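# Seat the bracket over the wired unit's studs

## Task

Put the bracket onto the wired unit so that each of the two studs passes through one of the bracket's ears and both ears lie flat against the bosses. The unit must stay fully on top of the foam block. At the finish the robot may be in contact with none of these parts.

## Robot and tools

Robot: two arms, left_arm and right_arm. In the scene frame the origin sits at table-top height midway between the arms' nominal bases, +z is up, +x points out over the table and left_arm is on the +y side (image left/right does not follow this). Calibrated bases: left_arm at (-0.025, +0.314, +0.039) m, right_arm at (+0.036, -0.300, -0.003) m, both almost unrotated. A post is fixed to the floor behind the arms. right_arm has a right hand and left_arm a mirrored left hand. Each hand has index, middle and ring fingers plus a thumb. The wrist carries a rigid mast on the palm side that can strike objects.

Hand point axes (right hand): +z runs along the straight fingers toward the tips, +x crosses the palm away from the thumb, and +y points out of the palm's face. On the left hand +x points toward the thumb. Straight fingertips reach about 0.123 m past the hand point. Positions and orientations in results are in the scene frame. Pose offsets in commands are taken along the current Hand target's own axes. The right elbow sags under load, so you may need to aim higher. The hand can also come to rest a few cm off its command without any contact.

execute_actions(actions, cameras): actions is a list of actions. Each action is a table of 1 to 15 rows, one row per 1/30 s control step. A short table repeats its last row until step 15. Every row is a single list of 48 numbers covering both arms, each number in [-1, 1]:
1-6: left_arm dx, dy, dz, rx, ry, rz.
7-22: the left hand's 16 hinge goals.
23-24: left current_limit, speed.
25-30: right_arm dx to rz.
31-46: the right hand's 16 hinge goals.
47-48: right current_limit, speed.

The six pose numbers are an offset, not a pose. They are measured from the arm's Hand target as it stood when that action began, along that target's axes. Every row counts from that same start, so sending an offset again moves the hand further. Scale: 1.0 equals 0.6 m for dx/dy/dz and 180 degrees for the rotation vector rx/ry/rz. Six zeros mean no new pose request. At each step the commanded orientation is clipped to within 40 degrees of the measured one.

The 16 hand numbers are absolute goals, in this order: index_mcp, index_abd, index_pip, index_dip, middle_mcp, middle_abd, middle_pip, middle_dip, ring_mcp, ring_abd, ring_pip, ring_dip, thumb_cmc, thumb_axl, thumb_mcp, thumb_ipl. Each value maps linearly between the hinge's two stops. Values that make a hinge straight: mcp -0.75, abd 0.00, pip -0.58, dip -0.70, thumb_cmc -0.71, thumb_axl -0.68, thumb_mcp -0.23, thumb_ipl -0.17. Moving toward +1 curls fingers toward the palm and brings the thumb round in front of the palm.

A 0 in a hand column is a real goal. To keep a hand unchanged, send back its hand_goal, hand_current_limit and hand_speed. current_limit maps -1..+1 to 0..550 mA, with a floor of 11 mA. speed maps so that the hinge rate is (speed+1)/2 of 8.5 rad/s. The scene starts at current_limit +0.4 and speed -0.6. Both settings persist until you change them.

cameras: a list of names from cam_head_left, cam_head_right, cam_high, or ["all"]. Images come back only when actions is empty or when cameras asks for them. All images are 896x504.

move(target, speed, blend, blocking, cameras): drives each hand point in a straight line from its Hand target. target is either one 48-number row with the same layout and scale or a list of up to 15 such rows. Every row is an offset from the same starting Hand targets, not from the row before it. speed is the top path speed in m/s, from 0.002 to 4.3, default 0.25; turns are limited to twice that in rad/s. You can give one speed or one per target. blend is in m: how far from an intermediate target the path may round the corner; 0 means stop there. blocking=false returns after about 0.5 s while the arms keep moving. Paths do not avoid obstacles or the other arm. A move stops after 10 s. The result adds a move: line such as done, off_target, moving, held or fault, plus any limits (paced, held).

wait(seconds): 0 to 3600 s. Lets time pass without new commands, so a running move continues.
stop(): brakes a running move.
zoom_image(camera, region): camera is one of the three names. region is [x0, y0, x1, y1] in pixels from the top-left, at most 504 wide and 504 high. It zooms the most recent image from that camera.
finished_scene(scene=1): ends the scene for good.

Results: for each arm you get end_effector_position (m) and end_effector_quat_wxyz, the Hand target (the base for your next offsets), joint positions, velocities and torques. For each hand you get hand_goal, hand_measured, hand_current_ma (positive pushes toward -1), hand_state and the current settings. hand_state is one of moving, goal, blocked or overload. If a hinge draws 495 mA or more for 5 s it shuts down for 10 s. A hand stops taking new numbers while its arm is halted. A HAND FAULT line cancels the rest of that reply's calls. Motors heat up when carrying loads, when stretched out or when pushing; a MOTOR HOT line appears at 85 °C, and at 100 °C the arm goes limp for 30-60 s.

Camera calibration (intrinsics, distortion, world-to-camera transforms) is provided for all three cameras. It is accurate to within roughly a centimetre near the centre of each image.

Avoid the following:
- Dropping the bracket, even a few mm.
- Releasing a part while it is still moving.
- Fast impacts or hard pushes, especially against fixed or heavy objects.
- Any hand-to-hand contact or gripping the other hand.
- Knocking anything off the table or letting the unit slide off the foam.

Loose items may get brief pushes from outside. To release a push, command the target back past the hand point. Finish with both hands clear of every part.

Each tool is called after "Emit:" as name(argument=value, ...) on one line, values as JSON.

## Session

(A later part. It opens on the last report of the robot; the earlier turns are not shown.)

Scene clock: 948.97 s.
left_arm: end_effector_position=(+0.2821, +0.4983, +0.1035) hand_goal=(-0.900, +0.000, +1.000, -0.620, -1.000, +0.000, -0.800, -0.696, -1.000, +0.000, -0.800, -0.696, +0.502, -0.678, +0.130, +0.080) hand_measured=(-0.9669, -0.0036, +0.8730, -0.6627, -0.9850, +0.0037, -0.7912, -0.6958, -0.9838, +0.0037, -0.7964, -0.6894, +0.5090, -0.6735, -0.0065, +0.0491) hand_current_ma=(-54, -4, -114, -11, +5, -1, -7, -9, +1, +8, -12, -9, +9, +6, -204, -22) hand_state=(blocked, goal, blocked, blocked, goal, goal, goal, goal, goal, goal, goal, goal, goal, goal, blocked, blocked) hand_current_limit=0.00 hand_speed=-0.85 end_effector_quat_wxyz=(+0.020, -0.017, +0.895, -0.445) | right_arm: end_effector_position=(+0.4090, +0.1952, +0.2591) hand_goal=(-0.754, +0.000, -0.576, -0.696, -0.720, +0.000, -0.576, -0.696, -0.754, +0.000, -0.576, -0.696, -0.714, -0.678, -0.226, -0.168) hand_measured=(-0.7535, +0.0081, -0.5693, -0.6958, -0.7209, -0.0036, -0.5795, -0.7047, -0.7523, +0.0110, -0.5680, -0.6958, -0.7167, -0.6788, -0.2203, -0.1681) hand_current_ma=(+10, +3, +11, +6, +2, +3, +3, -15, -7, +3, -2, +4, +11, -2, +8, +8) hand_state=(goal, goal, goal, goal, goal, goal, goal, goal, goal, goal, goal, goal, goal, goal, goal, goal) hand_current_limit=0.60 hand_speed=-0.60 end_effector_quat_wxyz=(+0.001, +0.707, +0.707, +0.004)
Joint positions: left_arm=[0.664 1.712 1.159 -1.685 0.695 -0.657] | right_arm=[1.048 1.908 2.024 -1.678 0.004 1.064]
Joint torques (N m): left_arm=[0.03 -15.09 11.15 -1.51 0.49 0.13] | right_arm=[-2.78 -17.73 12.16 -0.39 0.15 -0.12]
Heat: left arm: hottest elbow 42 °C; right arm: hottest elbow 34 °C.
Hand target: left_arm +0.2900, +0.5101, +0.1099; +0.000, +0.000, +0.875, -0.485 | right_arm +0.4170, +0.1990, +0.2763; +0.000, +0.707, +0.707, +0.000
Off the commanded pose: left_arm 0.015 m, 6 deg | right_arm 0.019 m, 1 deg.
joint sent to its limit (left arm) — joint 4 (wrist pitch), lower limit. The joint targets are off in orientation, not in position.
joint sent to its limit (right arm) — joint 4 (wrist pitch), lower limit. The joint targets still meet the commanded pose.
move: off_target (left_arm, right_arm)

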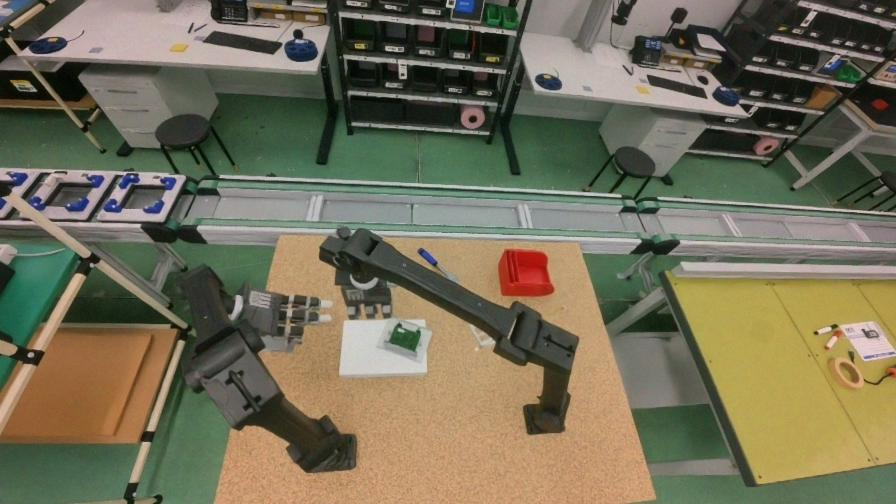

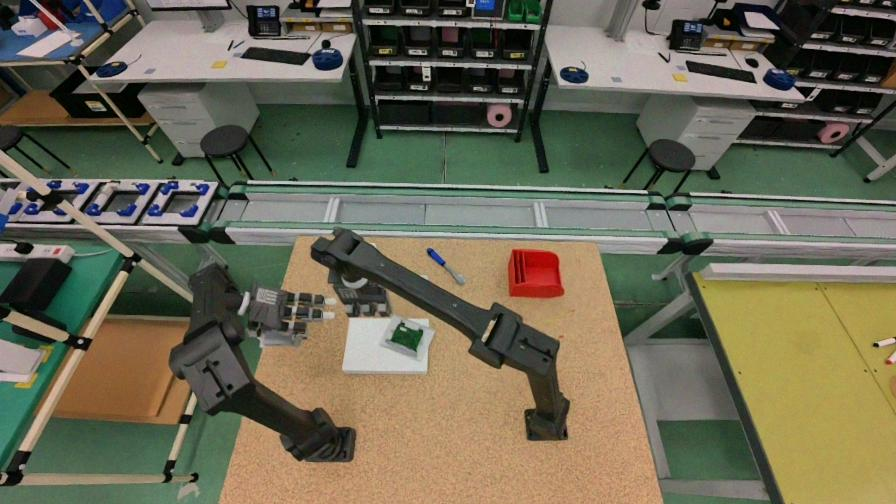

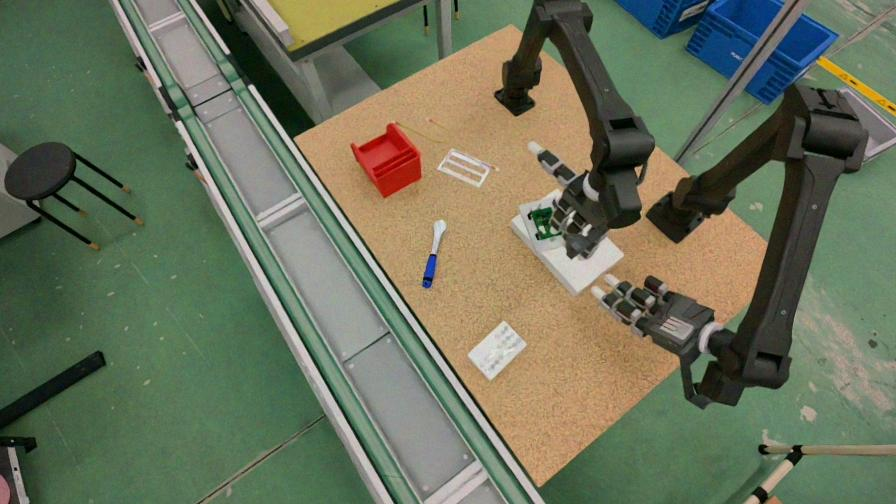

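Emit:
move(target=[0,0,0,0,0,0,-0.9,0,1.0,-0.62,-1,0,-0.8,-0.6957,-1,0,-0.8,-0.6957,0.5014,-0.678,0.13,0.08,0.0,-0.85,0,0,0.1333,0,0,0,-0.754,0,-0.576,-0.696,-0.754,0,-0.576,-0.696,-0.754,0,-0.576,-0.696,-0.714,-0.678,-0.226,-0.168,0.6,-0.6], cameras=["cam_high","cam_head_right"], speed=0.08)

Emit:
zoom_image(camera="cam_high", region=[500, 160, 620, 280])

Emit:
zoom_image(camera="cam_head_right", region=[335, 290, 445, 385])

Scene clock: 961.10 s.
left_arm: end_effector_position=(+0.2821, +0.4983, +0.1035) hand_goal=(-0.900, +0.000, +1.000, -0.620, -1.000, +0.000, -0.800, -0.696, -1.000, +0.000, -0.800, -0.696, +0.502, -0.678, +0.130, +0.080) hand_measured=(-0.9657, -0.0036, +0.8730, -0.6614, -0.9850, +0.0037, -0.7925, -0.6958, -0.9838, +0.0052, -0.7964, -0.6894, +0.5102, -0.6735, -0.0065, +0.0491) hand_current_ma=(-55, -7, -114, -18, +6, -1, -13, -13, -1, +10, -12, -9, +3, +6, -205, -15) hand_state=(blocked, goal, blocked, blocked, goal, goal, goal, goal, goal, goal, goal, goal, goal, goal, blocked, blocked) hand_current_limit=0.00 hand_speed=-0.85 end_effector_quat_wxyz=(+0.020, -0.017, +0.895, -0.445) | right_arm: end_effector_position=(+0.4106, +0.1976, +0.1949) hand_goal=(-0.754, +0.000, -0.576, -0.696, -0.754, +0.000, -0.576, -0.696, -0.754, +0.000, -0.576, -0.696, -0.714, -0.678, -0.226, -0.168) hand_measured=(-0.7535, +0.0096, -0.5693, -0.6958, -0.7438, -0.0051, -0.5782, -0.7034, -0.7523, +0.0096, -0.5680, -0.6971, -0.7154, -0.6777, -0.2193, -0.1691) hand_current_ma=(+8, +12, +6, +6, +10, +9, +2, -6, -4, +3, -2, +3, +16, -4, +14, +10) hand_state=(goal, goal, goal, goal, goal, goal, goal, goal, goal, goal, goal, goal, goal, goal, goal, goal) hand_current_limit=0.60 hand_speed=-0.60 end_effector_quat_wxyz=(+0.003, +0.707, +0.707, -0.007)
Joint positions: left_arm=[0.664 1.712 1.159 -1.685 0.695 -0.657] | right_arm=[1.047 1.927 1.885 -1.544 0.002 1.063]
Joint torques (N m): left_arm=[0.26 -15.03 11.17 -1.55 0.48 0.13] | right_arm=[-2.9 -17.67 8.99 0.16 -0.08 -0.08]
Heat: left arm: hottest elbow 43 °C; right arm: hottest elbow 34 °C.
Hand target: left_arm +0.2900, +0.5101, +0.1099; +0.000, +0.000, +0.875, -0.485 | right_arm +0.4169, +0.1990, +0.1964; +0.000, +0.707, +0.707, +0.000
Off the commanded pose: left_arm 0.016 m, 6 deg | right_arm 0.007 m, 1 deg.
joint sent to its limit (left arm) — joint 4 (wrist pitch), lower limit. The joint targets are off in orientation, not in position.
move: done
Images, in order (width x height): cam_head_right 896x504, cam_high 896x504.

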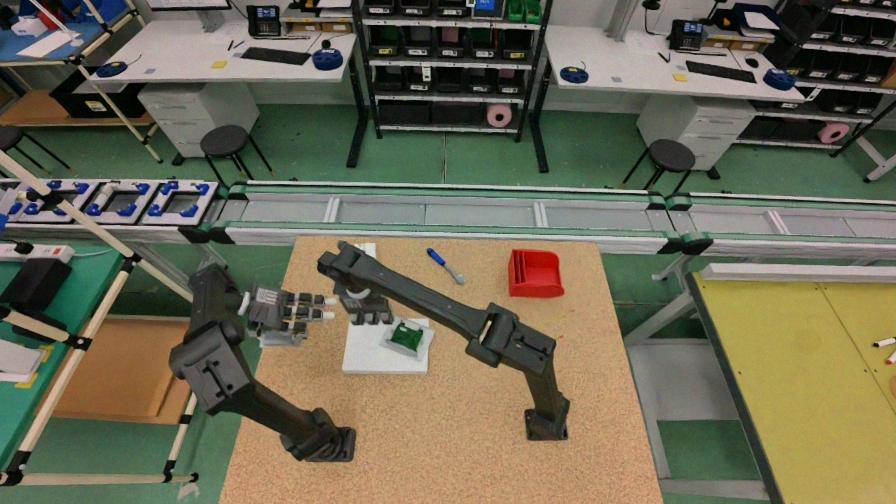

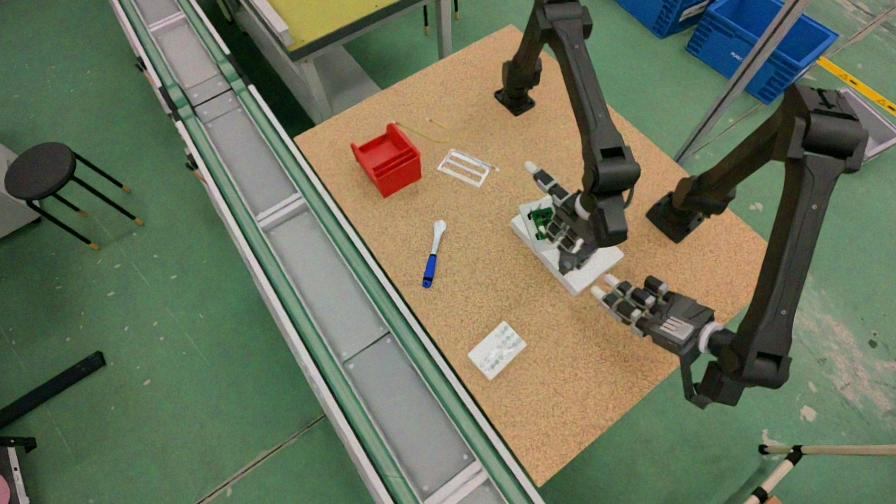

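Scaled by 4.200 from the camera's image (finer frame: 1280x720).

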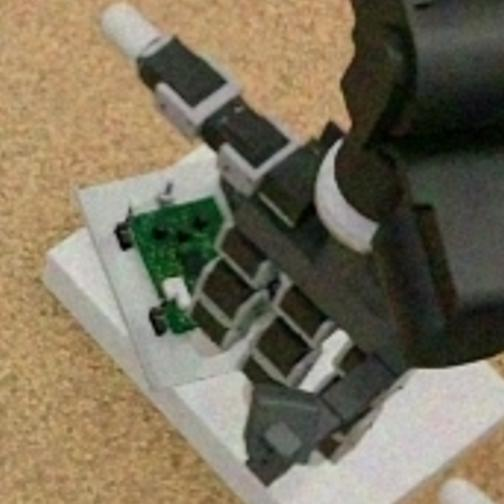

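Scaled by 4.582 from the camera's image (finer frame: 1280x720).

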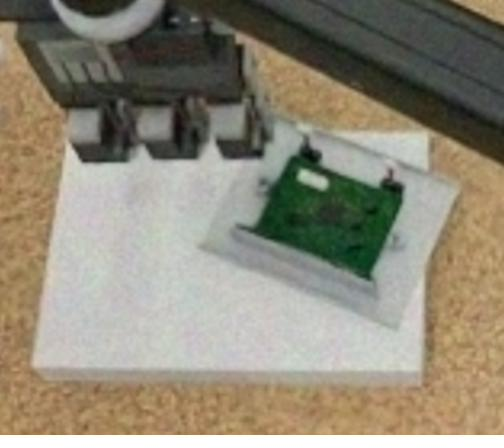

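Emit:
move(target=[[0,0,0,0,0,0,-0.9,0,1.0,-0.62,-1,0,-0.8,-0.6957,-1,0,-0.8,-0.6957,0.5014,-0.678,0.13,0.08,0.0,-0.85,0,0,0.0267,0,0,0,-0.72,0,-0.576,-0.696,-0.754,0,-0.576,-0.696,-0.754,0,-0.576,-0.696,-0.714,-0.678,-0.226,-0.168,0.6,-0.6],[0,0,0,0,0,0,-0.9,0,1.0,-0.62,-1,0,-0.8,-0.6957,-1,0,-0.8,-0.6957,0.5014,-0.678,0.13,0.08,0.0,-0.85,0,-0.07,0.0267,0,0,0,-0.72,0,-0.576,-0.696,-0.754,0,-0.576,-0.696,-0.754,0,-0.576,-0.696,-0.714,-0.678,-0.226,-0.168,0.6,-0.6]], cameras=["cam_high","cam_head_right"], speed=0.05)

Emit:
zoom_image(camera="cam_high", region=[500, 160, 620, 280])

Emit:
zoom_image(camera="cam_head_right", region=[335, 290, 445, 385])

Scene clock: 969.10 s.
left_arm: end_effector_position=(+0.2821, +0.4983, +0.1035) hand_goal=(-0.900, +0.000, +1.000, -0.620, -1.000, +0.000, -0.800, -0.696, -1.000, +0.000, -0.800, -0.696, +0.502, -0.678, +0.130, +0.080) hand_measured=(-0.9669, -0.0036, +0.8730, -0.6614, -0.9850, +0.0037, -0.7925, -0.6958, -0.9838, +0.0052, -0.7964, -0.6894, +0.5102, -0.6735, -0.0065, +0.0491) hand_current_ma=(-48, -10, -109, -19, +3, -2, -11, -7, -2, +12, -10, -11, +4, +5, -207, -18) hand_state=(blocked, goal, blocked, blocked, goal, goal, goal, goal, goal, goal, goal, goal, goal, goal, blocked, blocked) hand_current_limit=0.00 hand_speed=-0.85 end_effector_quat_wxyz=(+0.020, -0.017, +0.895, -0.445) | right_arm: end_effector_position=(+0.3842, +0.1952, +0.1750) hand_goal=(-0.720, +0.000, -0.576, -0.696, -0.754, +0.000, -0.576, -0.696, -0.754, +0.000, -0.576, -0.696, -0.714, -0.678, -0.226, -0.168) hand_measured=(-0.6980, +0.0008, -0.5654, -0.6907, -0.7426, -0.0051, -0.5782, -0.7047, -0.7028, +0.0140, -0.5462, -0.6818, -0.7167, -0.6767, -0.2203, -0.1681) hand_current_ma=(+12, +7, +11, +6, +7, +10, +5, -1, +39, -4, +10, +12, +3, -5, +16, +12) hand_state=(blocked, goal, goal, goal, goal, goal, goal, goal, blocked, goal, blocked, goal, goal, goal, goal, goal) hand_current_limit=0.60 hand_speed=-0.60 end_effector_quat_wxyz=(+0.004, +0.709, +0.705, -0.005)
Joint positions: left_arm=[0.664 1.712 1.159 -1.685 0.695 -0.657] | right_arm=[1.086 1.889 1.775 -1.469 0.004 1.107]
Joint torques (N m): left_arm=[0.26 -15.09 11.15 -1.57 0.48 0.15] | right_arm=[-0.67 -17.96 8.13 0.05 -0.18 0.11]
Heat: left arm: hottest elbow 43 °C; right arm: hottest elbow 35 °C.
Hand target: left_arm +0.2900, +0.5101, +0.1099; +0.000, +0.000, +0.875, -0.485 | right_arm +0.3750, +0.1991, +0.1804; +0.000, +0.707, +0.707, +0.000
Off the commanded pose: left_arm 0.016 m, 6 deg | right_arm 0.011 m, 1 deg.
joint sent to its limit (left arm) — joint 4 (wrist pitch), lower limit. The joint targets are off in orientation, not in position.
move: off_target (right_arm)
Images, in order (width x height): cam_head_right 896x504, cam_high 896x504.

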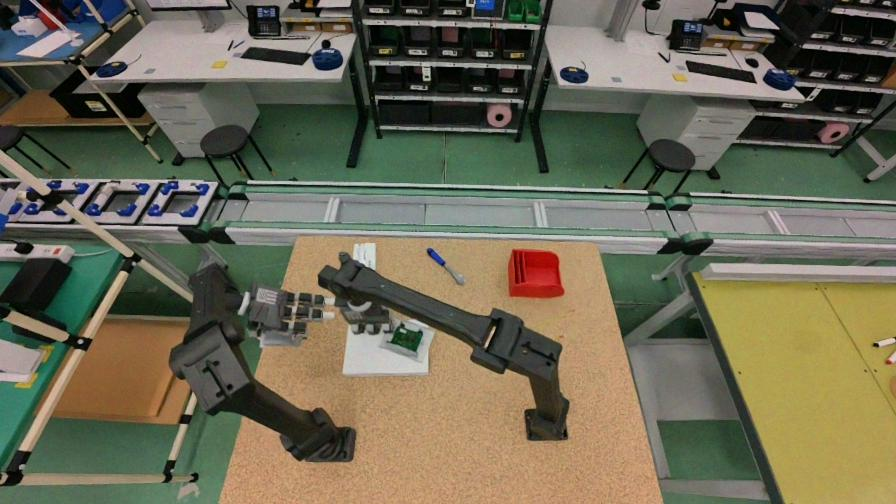

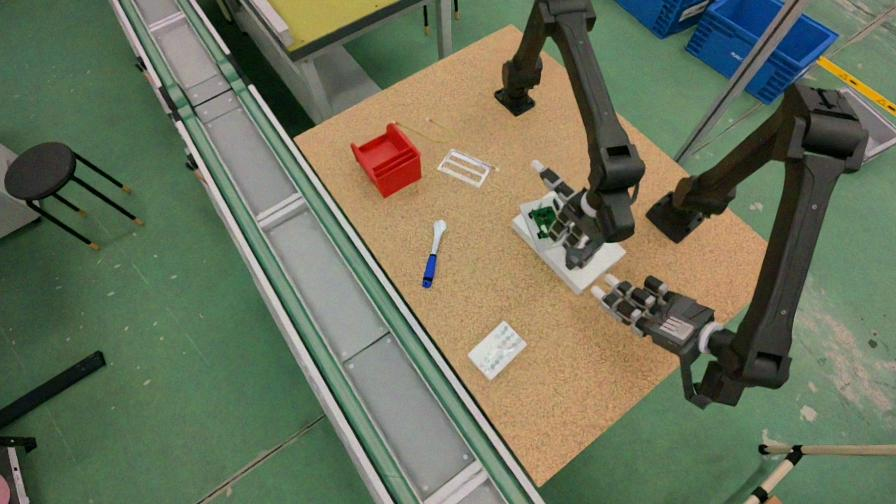

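Scaled by 4.200 from the camera's image (finer frame: 1280x720).

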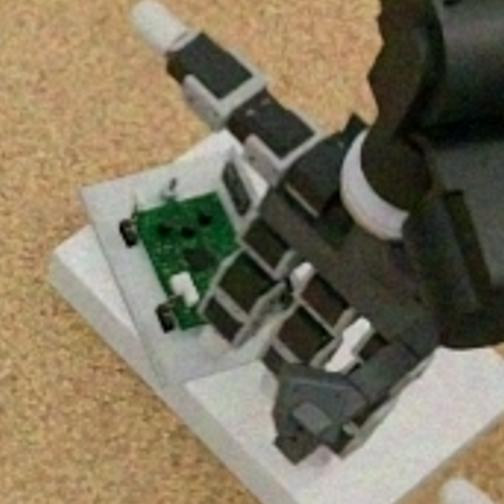

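Scaled by 4.582 from the camera's image (finer frame: 1280x720).

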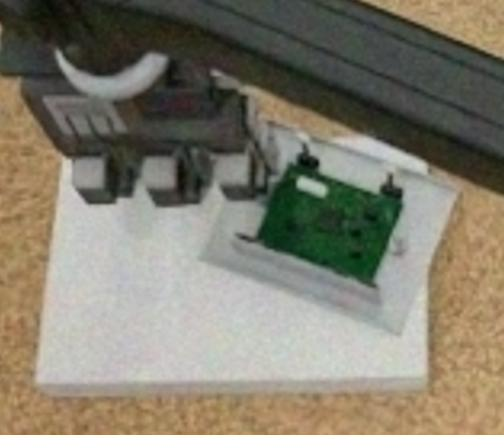

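Emit:
move(target=[[0,0,0,0,0,0,-0.9,0,1.0,-0.62,-1,0,-0.8,-0.6957,-1,0,-0.8,-0.6957,0.5014,-0.678,0.13,0.08,0.0,-0.85,0,0,-0.025,0,0,0,-0.72,0,-0.576,-0.696,-0.83,0,-0.576,-0.696,-0.85,0,-0.576,-0.696,-0.714,-0.678,-0.226,-0.168,0.6,-0.6]], cameras=["cam_high","cam_head_right"], speed=0.05)

Emit:
zoom_image(camera="cam_high", region=[500, 160, 620, 280])

Emit:
zoom_image(camera="cam_head_right", region=[335, 290, 445, 385])

Scene clock: 976.43 s.
left_arm: end_effector_position=(+0.2821, +0.4983, +0.1035) hand_goal=(-0.900, +0.000, +1.000, -0.620, -1.000, +0.000, -0.800, -0.696, -1.000, +0.000, -0.800, -0.696, +0.502, -0.678, +0.130, +0.080) hand_measured=(-0.9657, -0.0036, +0.8730, -0.6627, -0.9850, +0.0037, -0.7925, -0.6958, -0.9838, +0.0052, -0.7951, -0.6894, +0.5115, -0.6746, -0.0065, +0.0491) hand_current_ma=(-49, -5, -107, -24, +2, +0, -7, -5, +4, +12, -15, -10, +2, +2, -206, -17) hand_state=(blocked, goal, blocked, blocked, goal, goal, goal, goal, goal, goal, goal, goal, goal, goal, blocked, blocked) hand_current_limit=0.00 hand_speed=-0.85 end_effector_quat_wxyz=(+0.020, -0.017, +0.895, -0.445) | right_arm: end_effector_position=(+0.3825, +0.1920, +0.1760) hand_goal=(-0.720, +0.000, -0.576, -0.696, -0.830, +0.000, -0.576, -0.696, -0.850, +0.000, -0.576, -0.696, -0.714, -0.678, -0.226, -0.168) hand_measured=(-0.7016, +0.0096, -0.5641, -0.6907, -0.8186, -0.0065, -0.5795, -0.7034, -0.7535, +0.0257, -0.5423, -0.6792, -0.7154, -0.6777, -0.2193, -0.1672) hand_current_ma=(+11, +4, +10, +7, +7, +1, +3, -7, +94, +8, +15, +11, +6, +0, +12, +8) hand_state=(goal, goal, goal, goal, goal, goal, goal, goal, blocked, blocked, blocked, goal, goal, goal, goal, goal) hand_current_limit=0.60 hand_speed=-0.60 end_effector_quat_wxyz=(+0.006, +0.709, +0.705, -0.010)
Joint positions: left_arm=[0.664 1.712 1.159 -1.685 0.695 -0.657] | right_arm=[1.086 1.887 1.775 -1.482 0.005 1.109]
Joint torques (N m): left_arm=[0.15 -14.86 11.15 -1.57 0.49 0.14] | right_arm=[-0.67 -18.14 10.91 -0.87 -0.22 0.1]
Heat: left arm: hottest elbow 43 °C; right arm: hottest elbow 35 °C.
Hand target: left_arm +0.2900, +0.5101, +0.1099; +0.000, +0.000, +0.875, -0.485 | right_arm +0.3748, +0.1991, +0.1955; +0.000, +0.707, +0.707, +0.000
Off the commanded pose: left_arm 0.016 m, 6 deg | right_arm 0.022 m, 1 deg.
joint sent to its limit (left arm) — joint 4 (wrist pitch), lower limit. The joint targets are off in orientation, not in position.
move: off_target (right_arm)
Images, in order (width x height): cam_head_right 896x504, cam_high 896x504.

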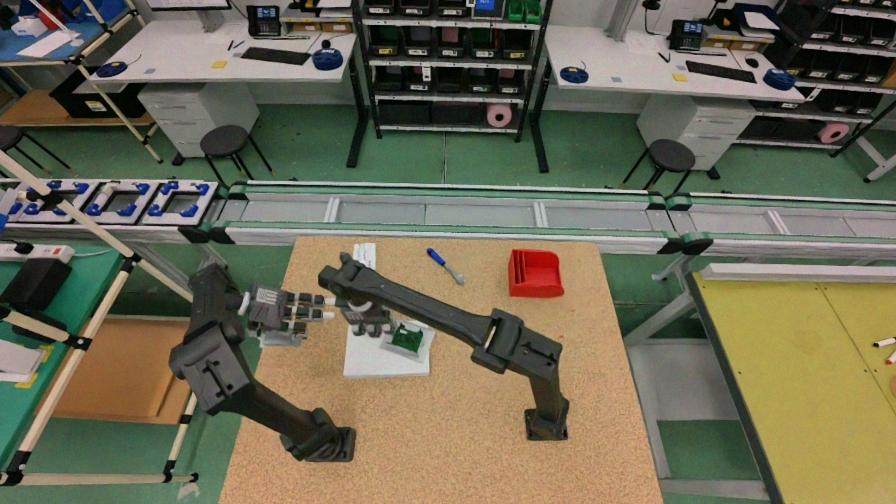

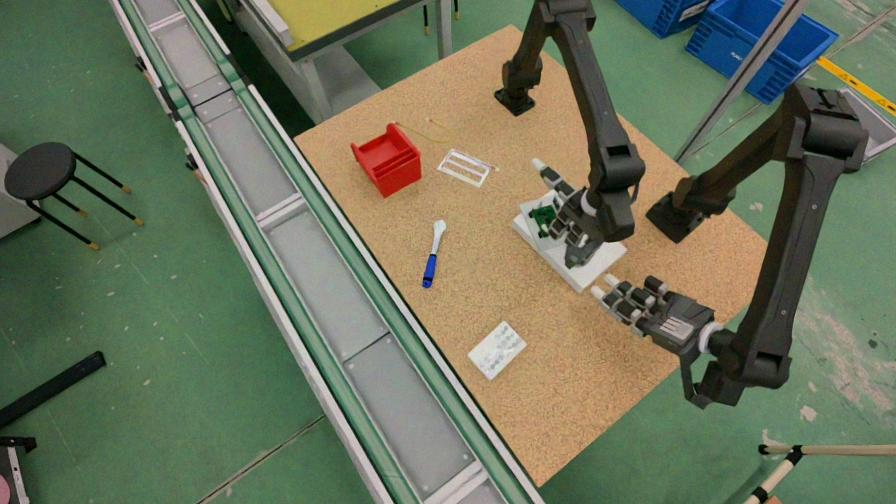

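Scaled by 4.200 from the camera's image (finer frame: 1280x720).

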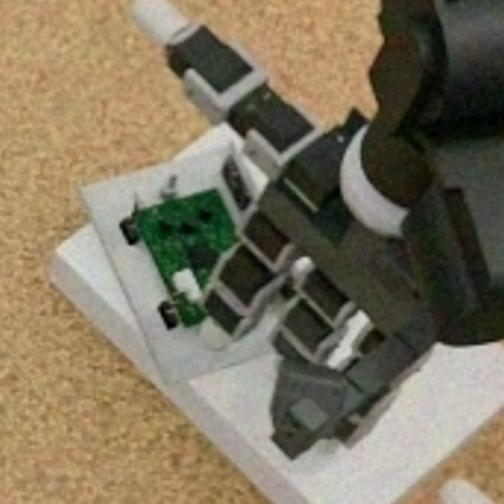

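Scaled by 4.582 from the camera's image (finer frame: 1280x720).

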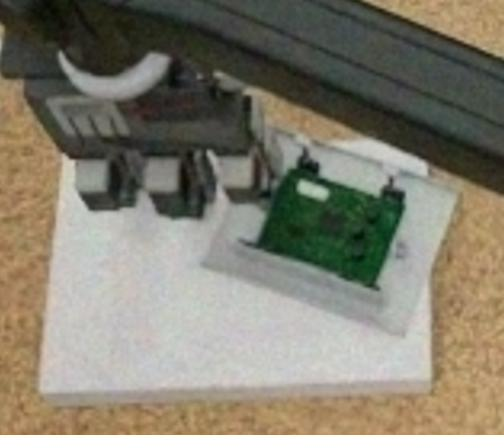

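Emit:
move(target=[[0,0,0,0,0,0,-0.9,0,1.0,-0.62,-1,0,-0.8,-0.6957,-1,0,-0.8,-0.6957,0.5014,-0.678,0.13,0.08,0.0,-0.85,0,0,-0.02,0,0,0,-0.72,0,-0.576,-0.696,-0.95,0,-0.576,-0.696,-1.0,0,-0.65,-0.696,-0.714,-0.678,-0.226,-0.168,0.6,-0.6]], speed=0.05)

Scene clock: 980.33 s.
left_arm: end_effector_position=(+0.2821, +0.4983, +0.1035) hand_goal=(-0.900, +0.000, +1.000, -0.620, -1.000, +0.000, -0.800, -0.696, -1.000, +0.000, -0.800, -0.696, +0.502, -0.678, +0.130, +0.080) hand_measured=(-0.9657, -0.0021, +0.8730, -0.6614, -0.9850, +0.0052, -0.7925, -0.6958, -0.9838, +0.0037, -0.7964, -0.6894, +0.5102, -0.6735, -0.0065, +0.0491) hand_current_ma=(-51, -7, -114, -14, +5, -3, -8, -10, +0, +10, -10, -9, +4, +2, -206, -21) hand_state=(blocked, goal, blocked, blocked, goal, goal, goal, goal, goal, goal, goal, goal, goal, goal, blocked, blocked) hand_current_limit=0.00 hand_speed=-0.85 end_effector_quat_wxyz=(+0.020, -0.017, +0.895, -0.445) | right_arm: end_effector_position=(+0.3777, +0.1880, +0.1811) hand_goal=(-0.720, +0.000, -0.576, -0.696, -0.950, +0.000, -0.576, -0.696, -1.000, +0.000, -0.650, -0.696, -0.714, -0.678, -0.226, -0.168) hand_measured=(-0.6932, +0.0037, -0.5552, -0.6894, -0.9332, -0.0036, -0.5795, -0.7034, -0.9862, +0.0110, -0.6398, -0.6881, -0.7154, -0.6777, -0.2203, -0.1672) hand_current_ma=(+18, +2, +16, +10, +15, +10, +12, -2, +6, -3, +1, +8, +4, +1, +6, +11) hand_state=(blocked, goal, blocked, goal, goal, goal, goal, goal, goal, goal, goal, goal, goal, goal, goal, goal) hand_current_limit=0.60 hand_speed=-0.60 end_effector_quat_wxyz=(+0.009, +0.708, +0.706, -0.023)
Joint positions: left_arm=[0.664 1.712 1.159 -1.685 0.695 -0.657] | right_arm=[1.089 1.887 1.789 -1.523 0.003 1.11]
Joint torques (N m): left_arm=[0.15 -14.86 11.15 -1.54 0.48 0.15] | right_arm=[-1.08 -18.26 11.96 -0.55 -0.16 0.1]
Heat: left arm: hottest elbow 43 °C; right arm: hottest elbow 35 °C.
Hand target: left_arm +0.2900, +0.5101, +0.1099; +0.000, +0.000, +0.875, -0.485 | right_arm +0.3750, +0.1990, +0.2075; +0.000, +0.707, +0.707, +0.000
Off the commanded pose: left_arm 0.016 m, 6 deg | right_arm 0.029 m, 3 deg.
joint sent to its limit (left arm) — joint 4 (wrist pitch), lower limit. The joint targets are off in orientation, not in position.
move: off_target (right_arm)

Emit:
move(target=[[0,0,0,0,0,0,-0.9,0,1.0,-0.62,-1,0,-0.8,-0.6957,-1,0,-0.8,-0.6957,0.5014,-0.678,0.13,0.08,0.0,-0.85,0,-0.025,-0.005,0,0,0,-0.72,0,-0.576,-0.696,-0.95,0,-0.576,-0.696,-1.0,0,-0.65,-0.696,-0.714,-0.678,-0.226,-0.168,0.6,-0.6]], speed=0.05, cameras=["cam_high","cam_head_right"])

Emit:
zoom_image(camera="cam_high", region=[500, 160, 620, 280])

Emit:
zoom_image(camera="cam_head_right", region=[335, 290, 445, 385])

Scene clock: 987.17 s.
left_arm: end_effector_position=(+0.2821, +0.4983, +0.1035) hand_goal=(-0.900, +0.000, +1.000, -0.620, -1.000, +0.000, -0.800, -0.696, -1.000, +0.000, -0.800, -0.696, +0.502, -0.678, +0.130, +0.080) hand_measured=(-0.9669, -0.0036, +0.8743, -0.6627, -0.9850, +0.0037, -0.7912, -0.6958, -0.9838, +0.0052, -0.7964, -0.6894, +0.5102, -0.6735, -0.0065, +0.0482) hand_current_ma=(-55, -8, -115, -17, +3, -4, -7, -7, +1, +13, -8, -10, +5, +3, -204, -18) hand_state=(blocked, goal, blocked, blocked, goal, goal, goal, goal, goal, goal, goal, goal, goal, goal, blocked, blocked) hand_current_limit=0.00 hand_speed=-0.85 end_effector_quat_wxyz=(+0.020, -0.017, +0.895, -0.445) | right_arm: end_effector_position=(+0.3648, +0.1940, +0.1892) hand_goal=(-0.720, +0.000, -0.576, -0.696, -0.950, +0.000, -0.576, -0.696, -1.000, +0.000, -0.650, -0.696, -0.714, -0.678, -0.226, -0.168) hand_measured=(-0.6908, -0.0109, -0.5552, -0.6881, -0.9332, -0.0065, -0.5795, -0.7034, -0.9862, +0.0110, -0.6411, -0.6881, -0.7167, -0.6767, -0.2203, -0.1672) hand_current_ma=(+19, +0, +11, +3, +9, +4, +10, -4, +2, +5, +1, +4, +1, -4, +11, +6) hand_state=(blocked, goal, blocked, goal, goal, goal, goal, goal, goal, goal, goal, goal, goal, goal, goal, goal) hand_current_limit=0.60 hand_speed=-0.60 end_effector_quat_wxyz=(+0.007, +0.706, +0.708, -0.016)
Joint positions: left_arm=[0.664 1.712 1.159 -1.685 0.695 -0.657] | right_arm=[1.114 1.873 1.789 -1.523 0.003 1.128]
Joint torques (N m): left_arm=[0.38 -15.03 11.17 -1.5 0.48 0.13] | right_arm=[-1.2 -18.32 10.5 -0.53 -0.16 0.12]
Heat: left arm: hottest elbow 43 °C; right arm: hottest elbow 35 °C.
Hand target: left_arm +0.2900, +0.5101, +0.1099; +0.000, +0.000, +0.875, -0.485 | right_arm +0.3599, +0.1991, +0.2104; +0.000, +0.707, +0.707, +0.000
Off the commanded pose: left_arm 0.016 m, 6 deg | right_arm 0.022 m, 2 deg.
joint sent to its limit (left arm) — joint 4 (wrist pitch), lower limit. The joint targets are off in orientation, not in position.
move: off_target (right_arm)
Images, in order (width x height): cam_head_right 896x504, cam_high 896x504.

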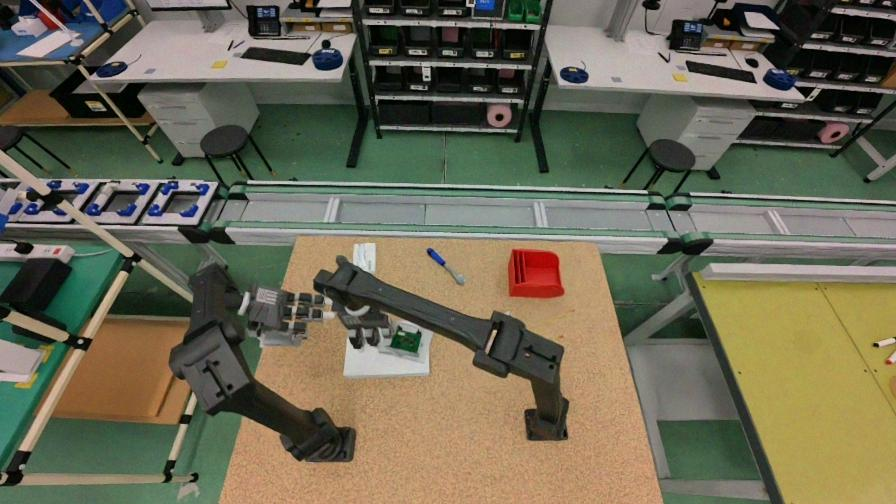

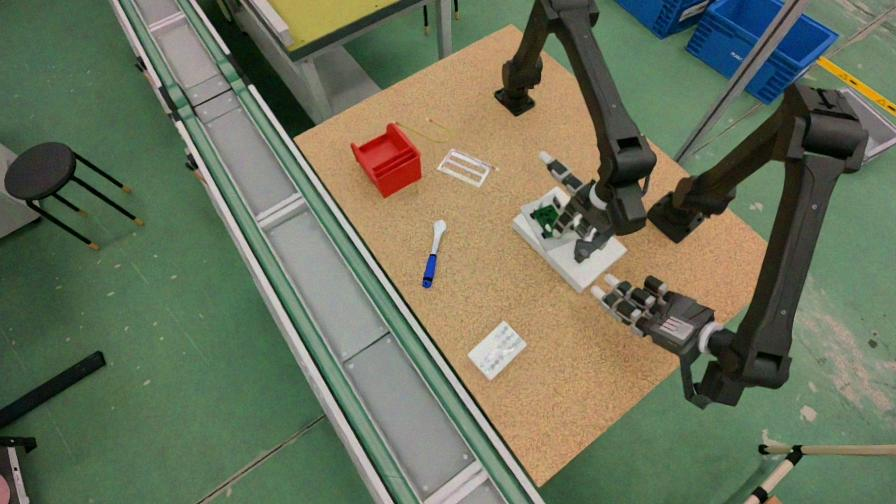

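Scaled by 4.200 from the camera's image (finer frame: 1280x720).

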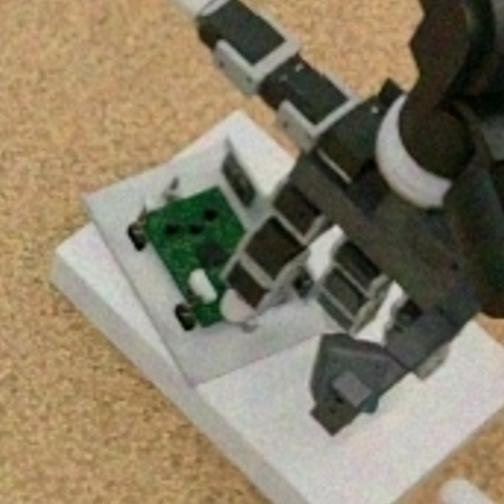

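Scaled by 4.582 from the camera's image (finer frame: 1280x720).

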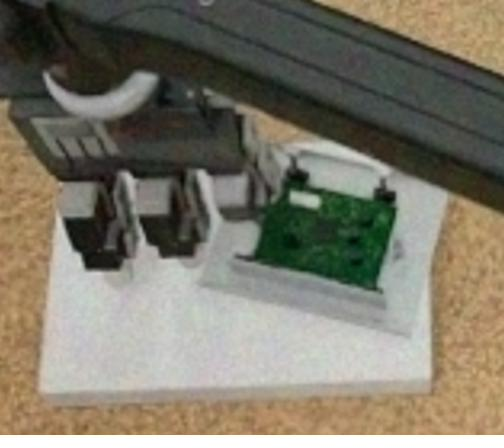

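Emit:
move(target=[[0,0,0,0,0,0,-0.9,0,1.0,-0.62,-1,0,-0.8,-0.6957,-1,0,-0.8,-0.6957,0.5014,-0.678,0.13,0.08,0.0,-0.85,0.01,-0.042,0.015,0,0,0,-0.72,0,-0.576,-0.696,-0.95,0,-0.576,-0.696,-1.0,0,-0.65,-0.696,-0.714,-0.678,-0.226,-0.168,0.6,-0.6]], speed=0.05, cameras=["cam_high","cam_head_right"])

Emit:
zoom_image(camera="cam_high", region=[500, 160, 620, 280])

Emit:
zoom_image(camera="cam_head_right", region=[335, 290, 445, 385])

Scene clock: 991.97 s.
left_arm: end_effector_position=(+0.2821, +0.4983, +0.1035) hand_goal=(-0.900, +0.000, +1.000, -0.620, -1.000, +0.000, -0.800, -0.696, -1.000, +0.000, -0.800, -0.696, +0.502, -0.678, +0.130, +0.080) hand_measured=(-0.9669, -0.0036, +0.8730, -0.6627, -0.9850, +0.0052, -0.7925, -0.6958, -0.9838, +0.0052, -0.7964, -0.6894, +0.5102, -0.6746, -0.0055, +0.0491) hand_current_ma=(-53, -6, -112, -16, +7, -5, -11, -4, -5, +9, -7, -6, +4, +11, -206, -17) hand_state=(blocked, goal, blocked, blocked, goal, goal, goal, goal, goal, goal, goal, goal, goal, goal, blocked, blocked) hand_current_limit=0.00 hand_speed=-0.85 end_effector_quat_wxyz=(+0.020, -0.017, +0.895, -0.445) | right_arm: end_effector_position=(+0.3404, +0.2005, +0.1894) hand_goal=(-0.720, +0.000, -0.576, -0.696, -0.950, +0.000, -0.576, -0.696, -1.000, +0.000, -0.650, -0.696, -0.714, -0.678, -0.226, -0.168) hand_measured=(-0.6847, -0.0109, -0.5539, -0.6894, -0.9332, -0.0051, -0.5782, -0.7047, -0.9862, +0.0110, -0.6398, -0.6881, -0.7154, -0.6767, -0.2193, -0.1681) hand_current_ma=(+23, +3, +15, +7, +10, +3, +4, -8, +9, +3, +4, +8, +16, -5, +6, +12) hand_state=(blocked, goal, blocked, goal, goal, goal, goal, goal, goal, goal, goal, goal, goal, goal, goal, goal) hand_current_limit=0.60 hand_speed=-0.60 end_effector_quat_wxyz=(+0.008, +0.706, +0.708, -0.015)
Joint positions: left_arm=[0.664 1.712 1.159 -1.685 0.695 -0.657] | right_arm=[1.158 1.861 1.772 -1.516 0.003 1.172]
Joint torques (N m): left_arm=[0.26 -14.8 11.22 -1.57 0.48 0.13] | right_arm=[-1.08 -18.14 8.62 0.31 -0.16 0.15]
Heat: left arm: hottest elbow 44 °C; right arm: hottest elbow 35 °C.
Hand target: left_arm +0.2900, +0.5101, +0.1099; +0.000, +0.000, +0.875, -0.485 | right_arm +0.3347, +0.2050, +0.2014; +0.000, +0.707, +0.707, +0.000
Off the commanded pose: left_arm 0.016 m, 6 deg | right_arm 0.014 m, 2 deg.
joint sent to its limit (left arm) — joint 4 (wrist pitch), lower limit. The joint targets are off in orientation, not in position.
move: off_target (right_arm)
Images, in order (width x height): cam_head_right 896x504, cam_high 896x504.

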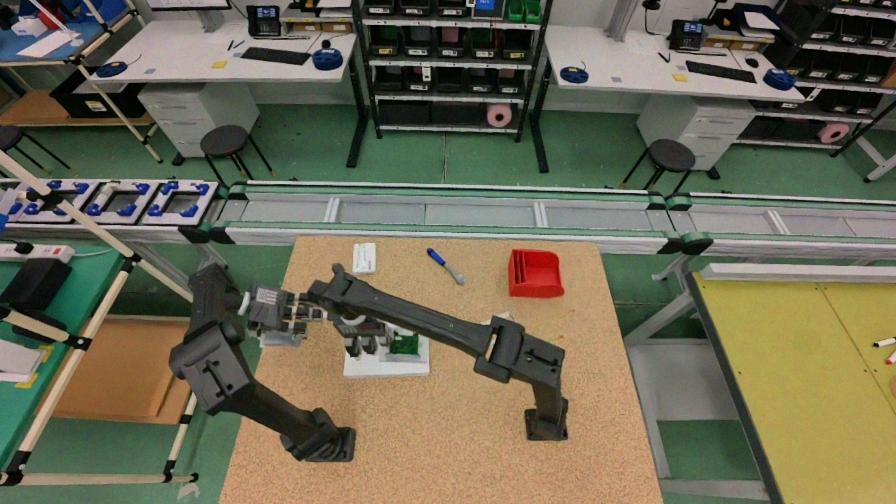

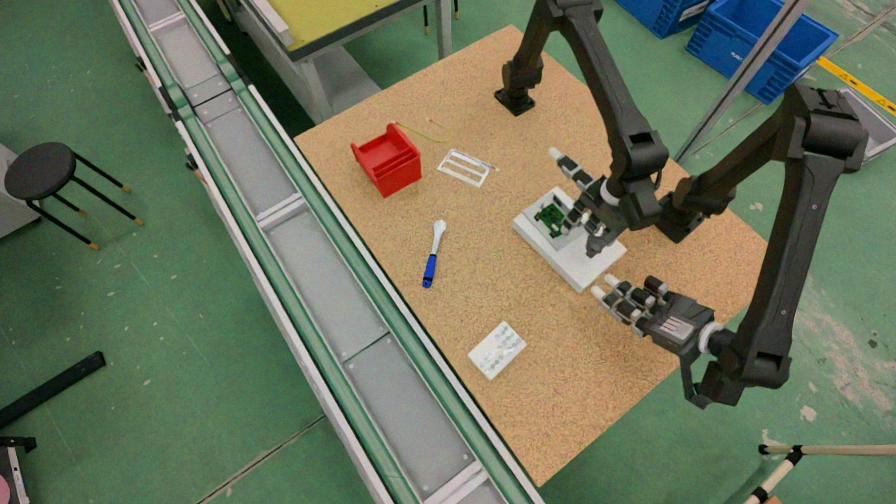

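Scaled by 4.200 from the camera's image (finer frame: 1280x720).

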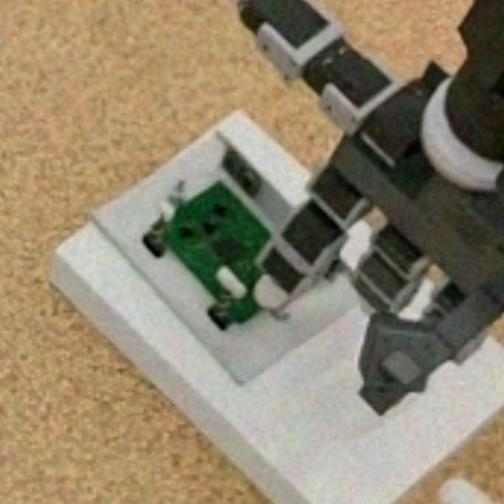

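Scaled by 4.582 from the camera's image (finer frame: 1280x720).

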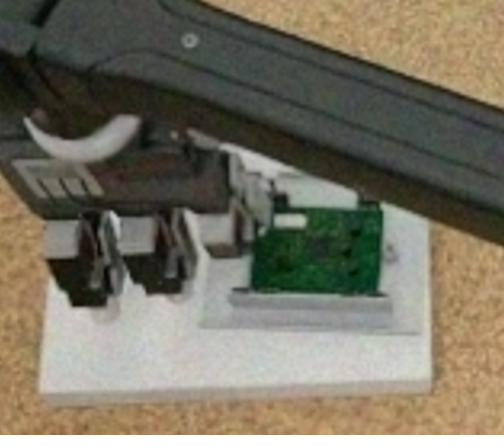

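Emit:
move(target=[[0,0,0,0,0,0,-0.9,0,1.0,-0.62,-1,0,-0.8,-0.6957,-1,0,-0.8,-0.6957,0.5014,-0.678,0.13,0.08,0.0,-0.85,0,0.06,0,0,0,0,-0.754,0,-0.576,-0.696,-0.95,0,-0.576,-0.696,-1.0,0,-0.65,-0.696,-0.714,-0.678,-0.226,-0.168,0.6,-0.6],[0,0,0,0,0,0,-0.9,0,1.0,-0.62,-1,0,-0.8,-0.6957,-1,0,-0.8,-0.6957,0.5014,-0.678,0.13,0.08,0.0,-0.85,0,0.06,-0.17,0,0,0,-0.754,0,-0.576,-0.696,-0.754,0,-0.576,-0.696,-0.754,0,-0.576,-0.696,-0.714,-0.678,-0.226,-0.168,0.6,-0.6],[0,0,0,0,0,0,-0.9,0,1.0,-0.62,-1,0,-0.8,-0.6957,-1,0,-0.8,-0.6957,0.5014,-0.678,0.13,0.08,0.0,-0.85,-0.62,-0.05,-0.17,0,0,0,-0.754,0,-0.576,-0.696,-0.754,0,-0.576,-0.696,-0.754,0,-0.576,-0.696,-0.714,-0.678,-0.226,-0.168,0.6,-0.6]], cameras=["all"], speed=[0.06,0.1,0.25])

Emit:
zoom_image(camera="cam_high", region=[505, 180, 635, 300])

Emit:
zoom_image(camera="cam_head_right", region=[335, 305, 445, 385])

Emit:
zoom_image(camera="cam_head_left", region=[335, 305, 445, 385])

Scene clock: 1011.40 s.
left_arm: end_effector_position=(+0.2821, +0.4983, +0.1035) hand_goal=(-0.900, +0.000, +1.000, -0.620, -1.000, +0.000, -0.800, -0.696, -1.000, +0.000, -0.800, -0.696, +0.502, -0.678, +0.130, +0.080) hand_measured=(-0.9669, -0.0036, +0.8743, -0.6627, -0.9850, +0.0052, -0.7925, -0.6958, -0.9838, +0.0052, -0.7964, -0.6894, +0.5102, -0.6735, -0.0065, +0.0491) hand_current_ma=(-54, -5, -117, -14, +7, -4, -11, -10, +0, +7, -13, -7, +9, -2, -206, -18) hand_state=(blocked, goal, blocked, blocked, goal, goal, goal, goal, goal, goal, goal, goal, goal, goal, blocked, blocked) hand_current_limit=0.00 hand_speed=-0.85 end_effector_quat_wxyz=(+0.020, -0.017, +0.895, -0.445) | right_arm: end_effector_position=(+0.3035, -0.1672, +0.3018) hand_goal=(-0.754, +0.000, -0.576, -0.696, -0.754, +0.000, -0.576, -0.696, -0.754, +0.000, -0.576, -0.696, -0.714, -0.678, -0.226, -0.168) hand_measured=(-0.7450, -0.0095, -0.5654, -0.6894, -0.7474, -0.0124, -0.5795, -0.7047, -0.7462, -0.0007, -0.5757, -0.6894, -0.7205, -0.6767, -0.2193, -0.1662) hand_current_ma=(+8, -2, +12, +3, +2, -1, +5, -7, +6, +0, +1, +5, +6, -14, +9, +7) hand_state=(goal, goal, goal, goal, goal, goal, goal, goal, goal, goal, goal, goal, goal, goal, goal, goal) hand_current_limit=0.60 hand_speed=-0.60 end_effector_quat_wxyz=(+0.010, +0.711, +0.702, +0.039)
Joint positions: left_arm=[0.664 1.712 1.159 -1.685 0.695 -0.657] | right_arm=[0.704 0.921 1.114 -1.685 0.016 0.734]
Joint torques (N m): left_arm=[0.32 -15.03 11.18 -1.48 0.48 0.14] | right_arm=[-2.43 -3.72 9.11 0.09 0.05 -0.12]
Heat: left arm: hottest elbow 44 °C; right arm: hottest elbow 34 °C.
Hand target: left_arm +0.2900, +0.5101, +0.1099; +0.000, +0.000, +0.875, -0.485 | right_arm +0.3048, -0.1670, +0.3035; +0.000, +0.707, +0.707, +0.000
Off the commanded pose: left_arm 0.016 m, 6 deg | right_arm 0.002 m, 5 deg.
joint sent to its limit (left arm) — joint 4 (wrist pitch), lower limit. The joint targets are off in orientation, not in position.
joint sent to its limit (right arm) — joint 4 (wrist pitch), lower limit. The joint targets are off in orientation, not in position.
move: off_target (right_arm); target 2's new numbers were sent with right_arm's hand 0.027 m and 2 deg from that target

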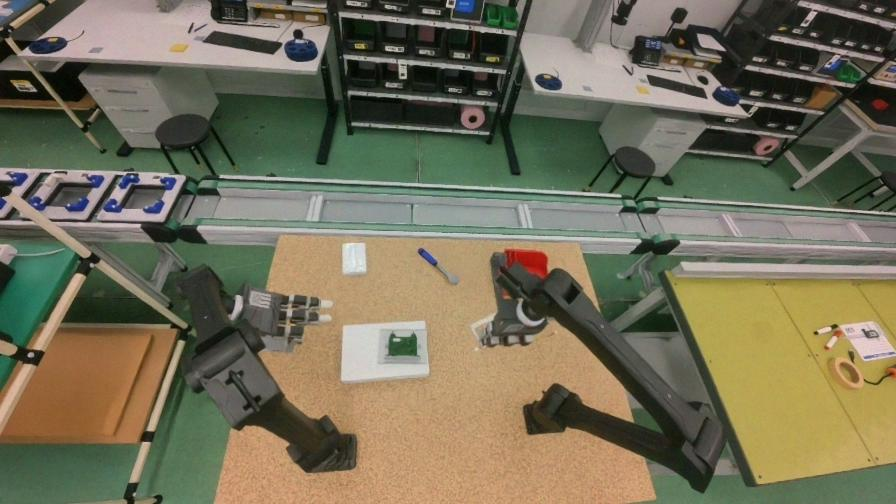

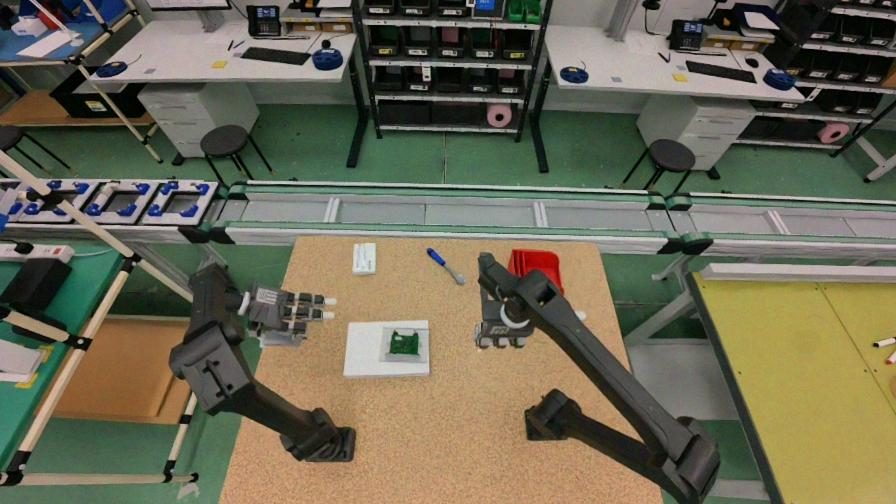

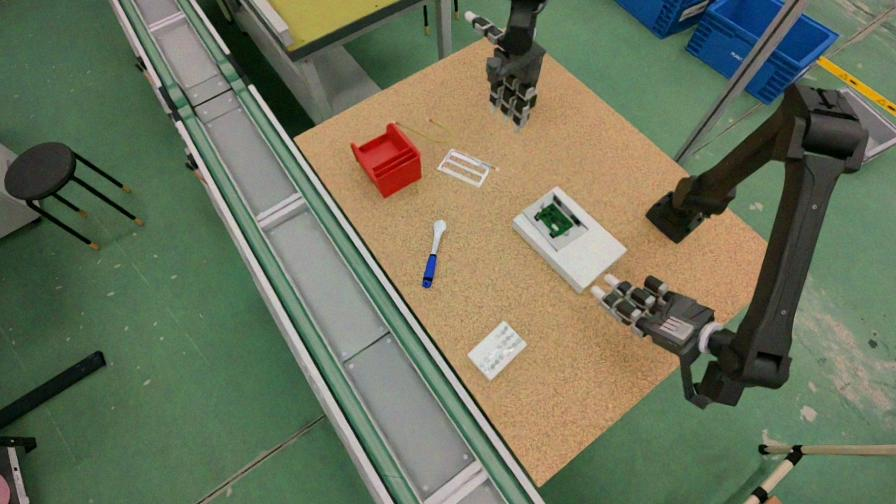

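Scaled by 3.877 from the camera's image (finer frame: 1280x720).

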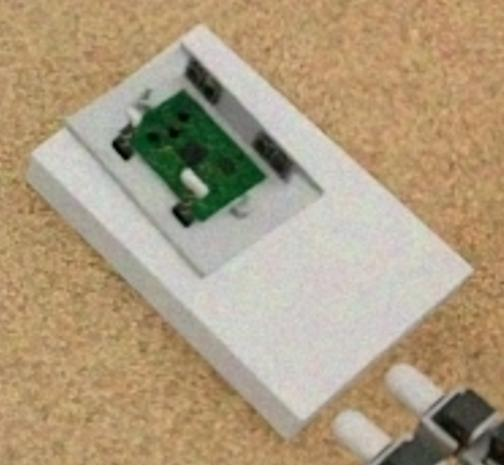

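Scaled by 4.582 from the camera's image (finer frame: 1280x720).

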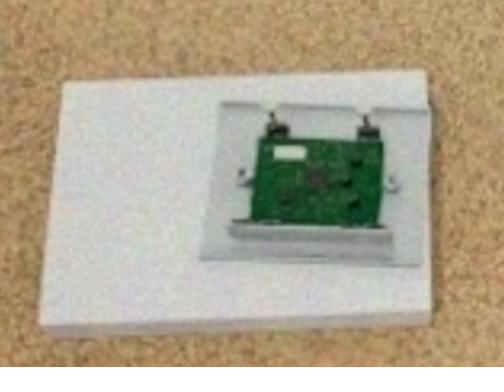

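Scaled by 4.582 from the camera's image (finer frame: 1280x720).

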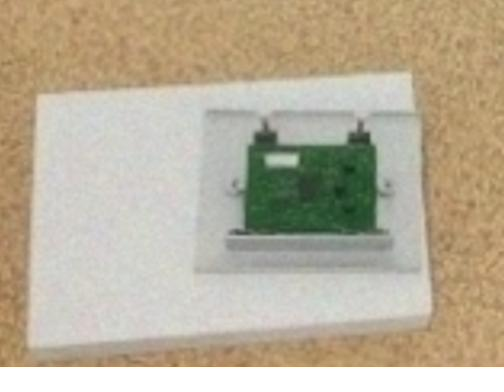

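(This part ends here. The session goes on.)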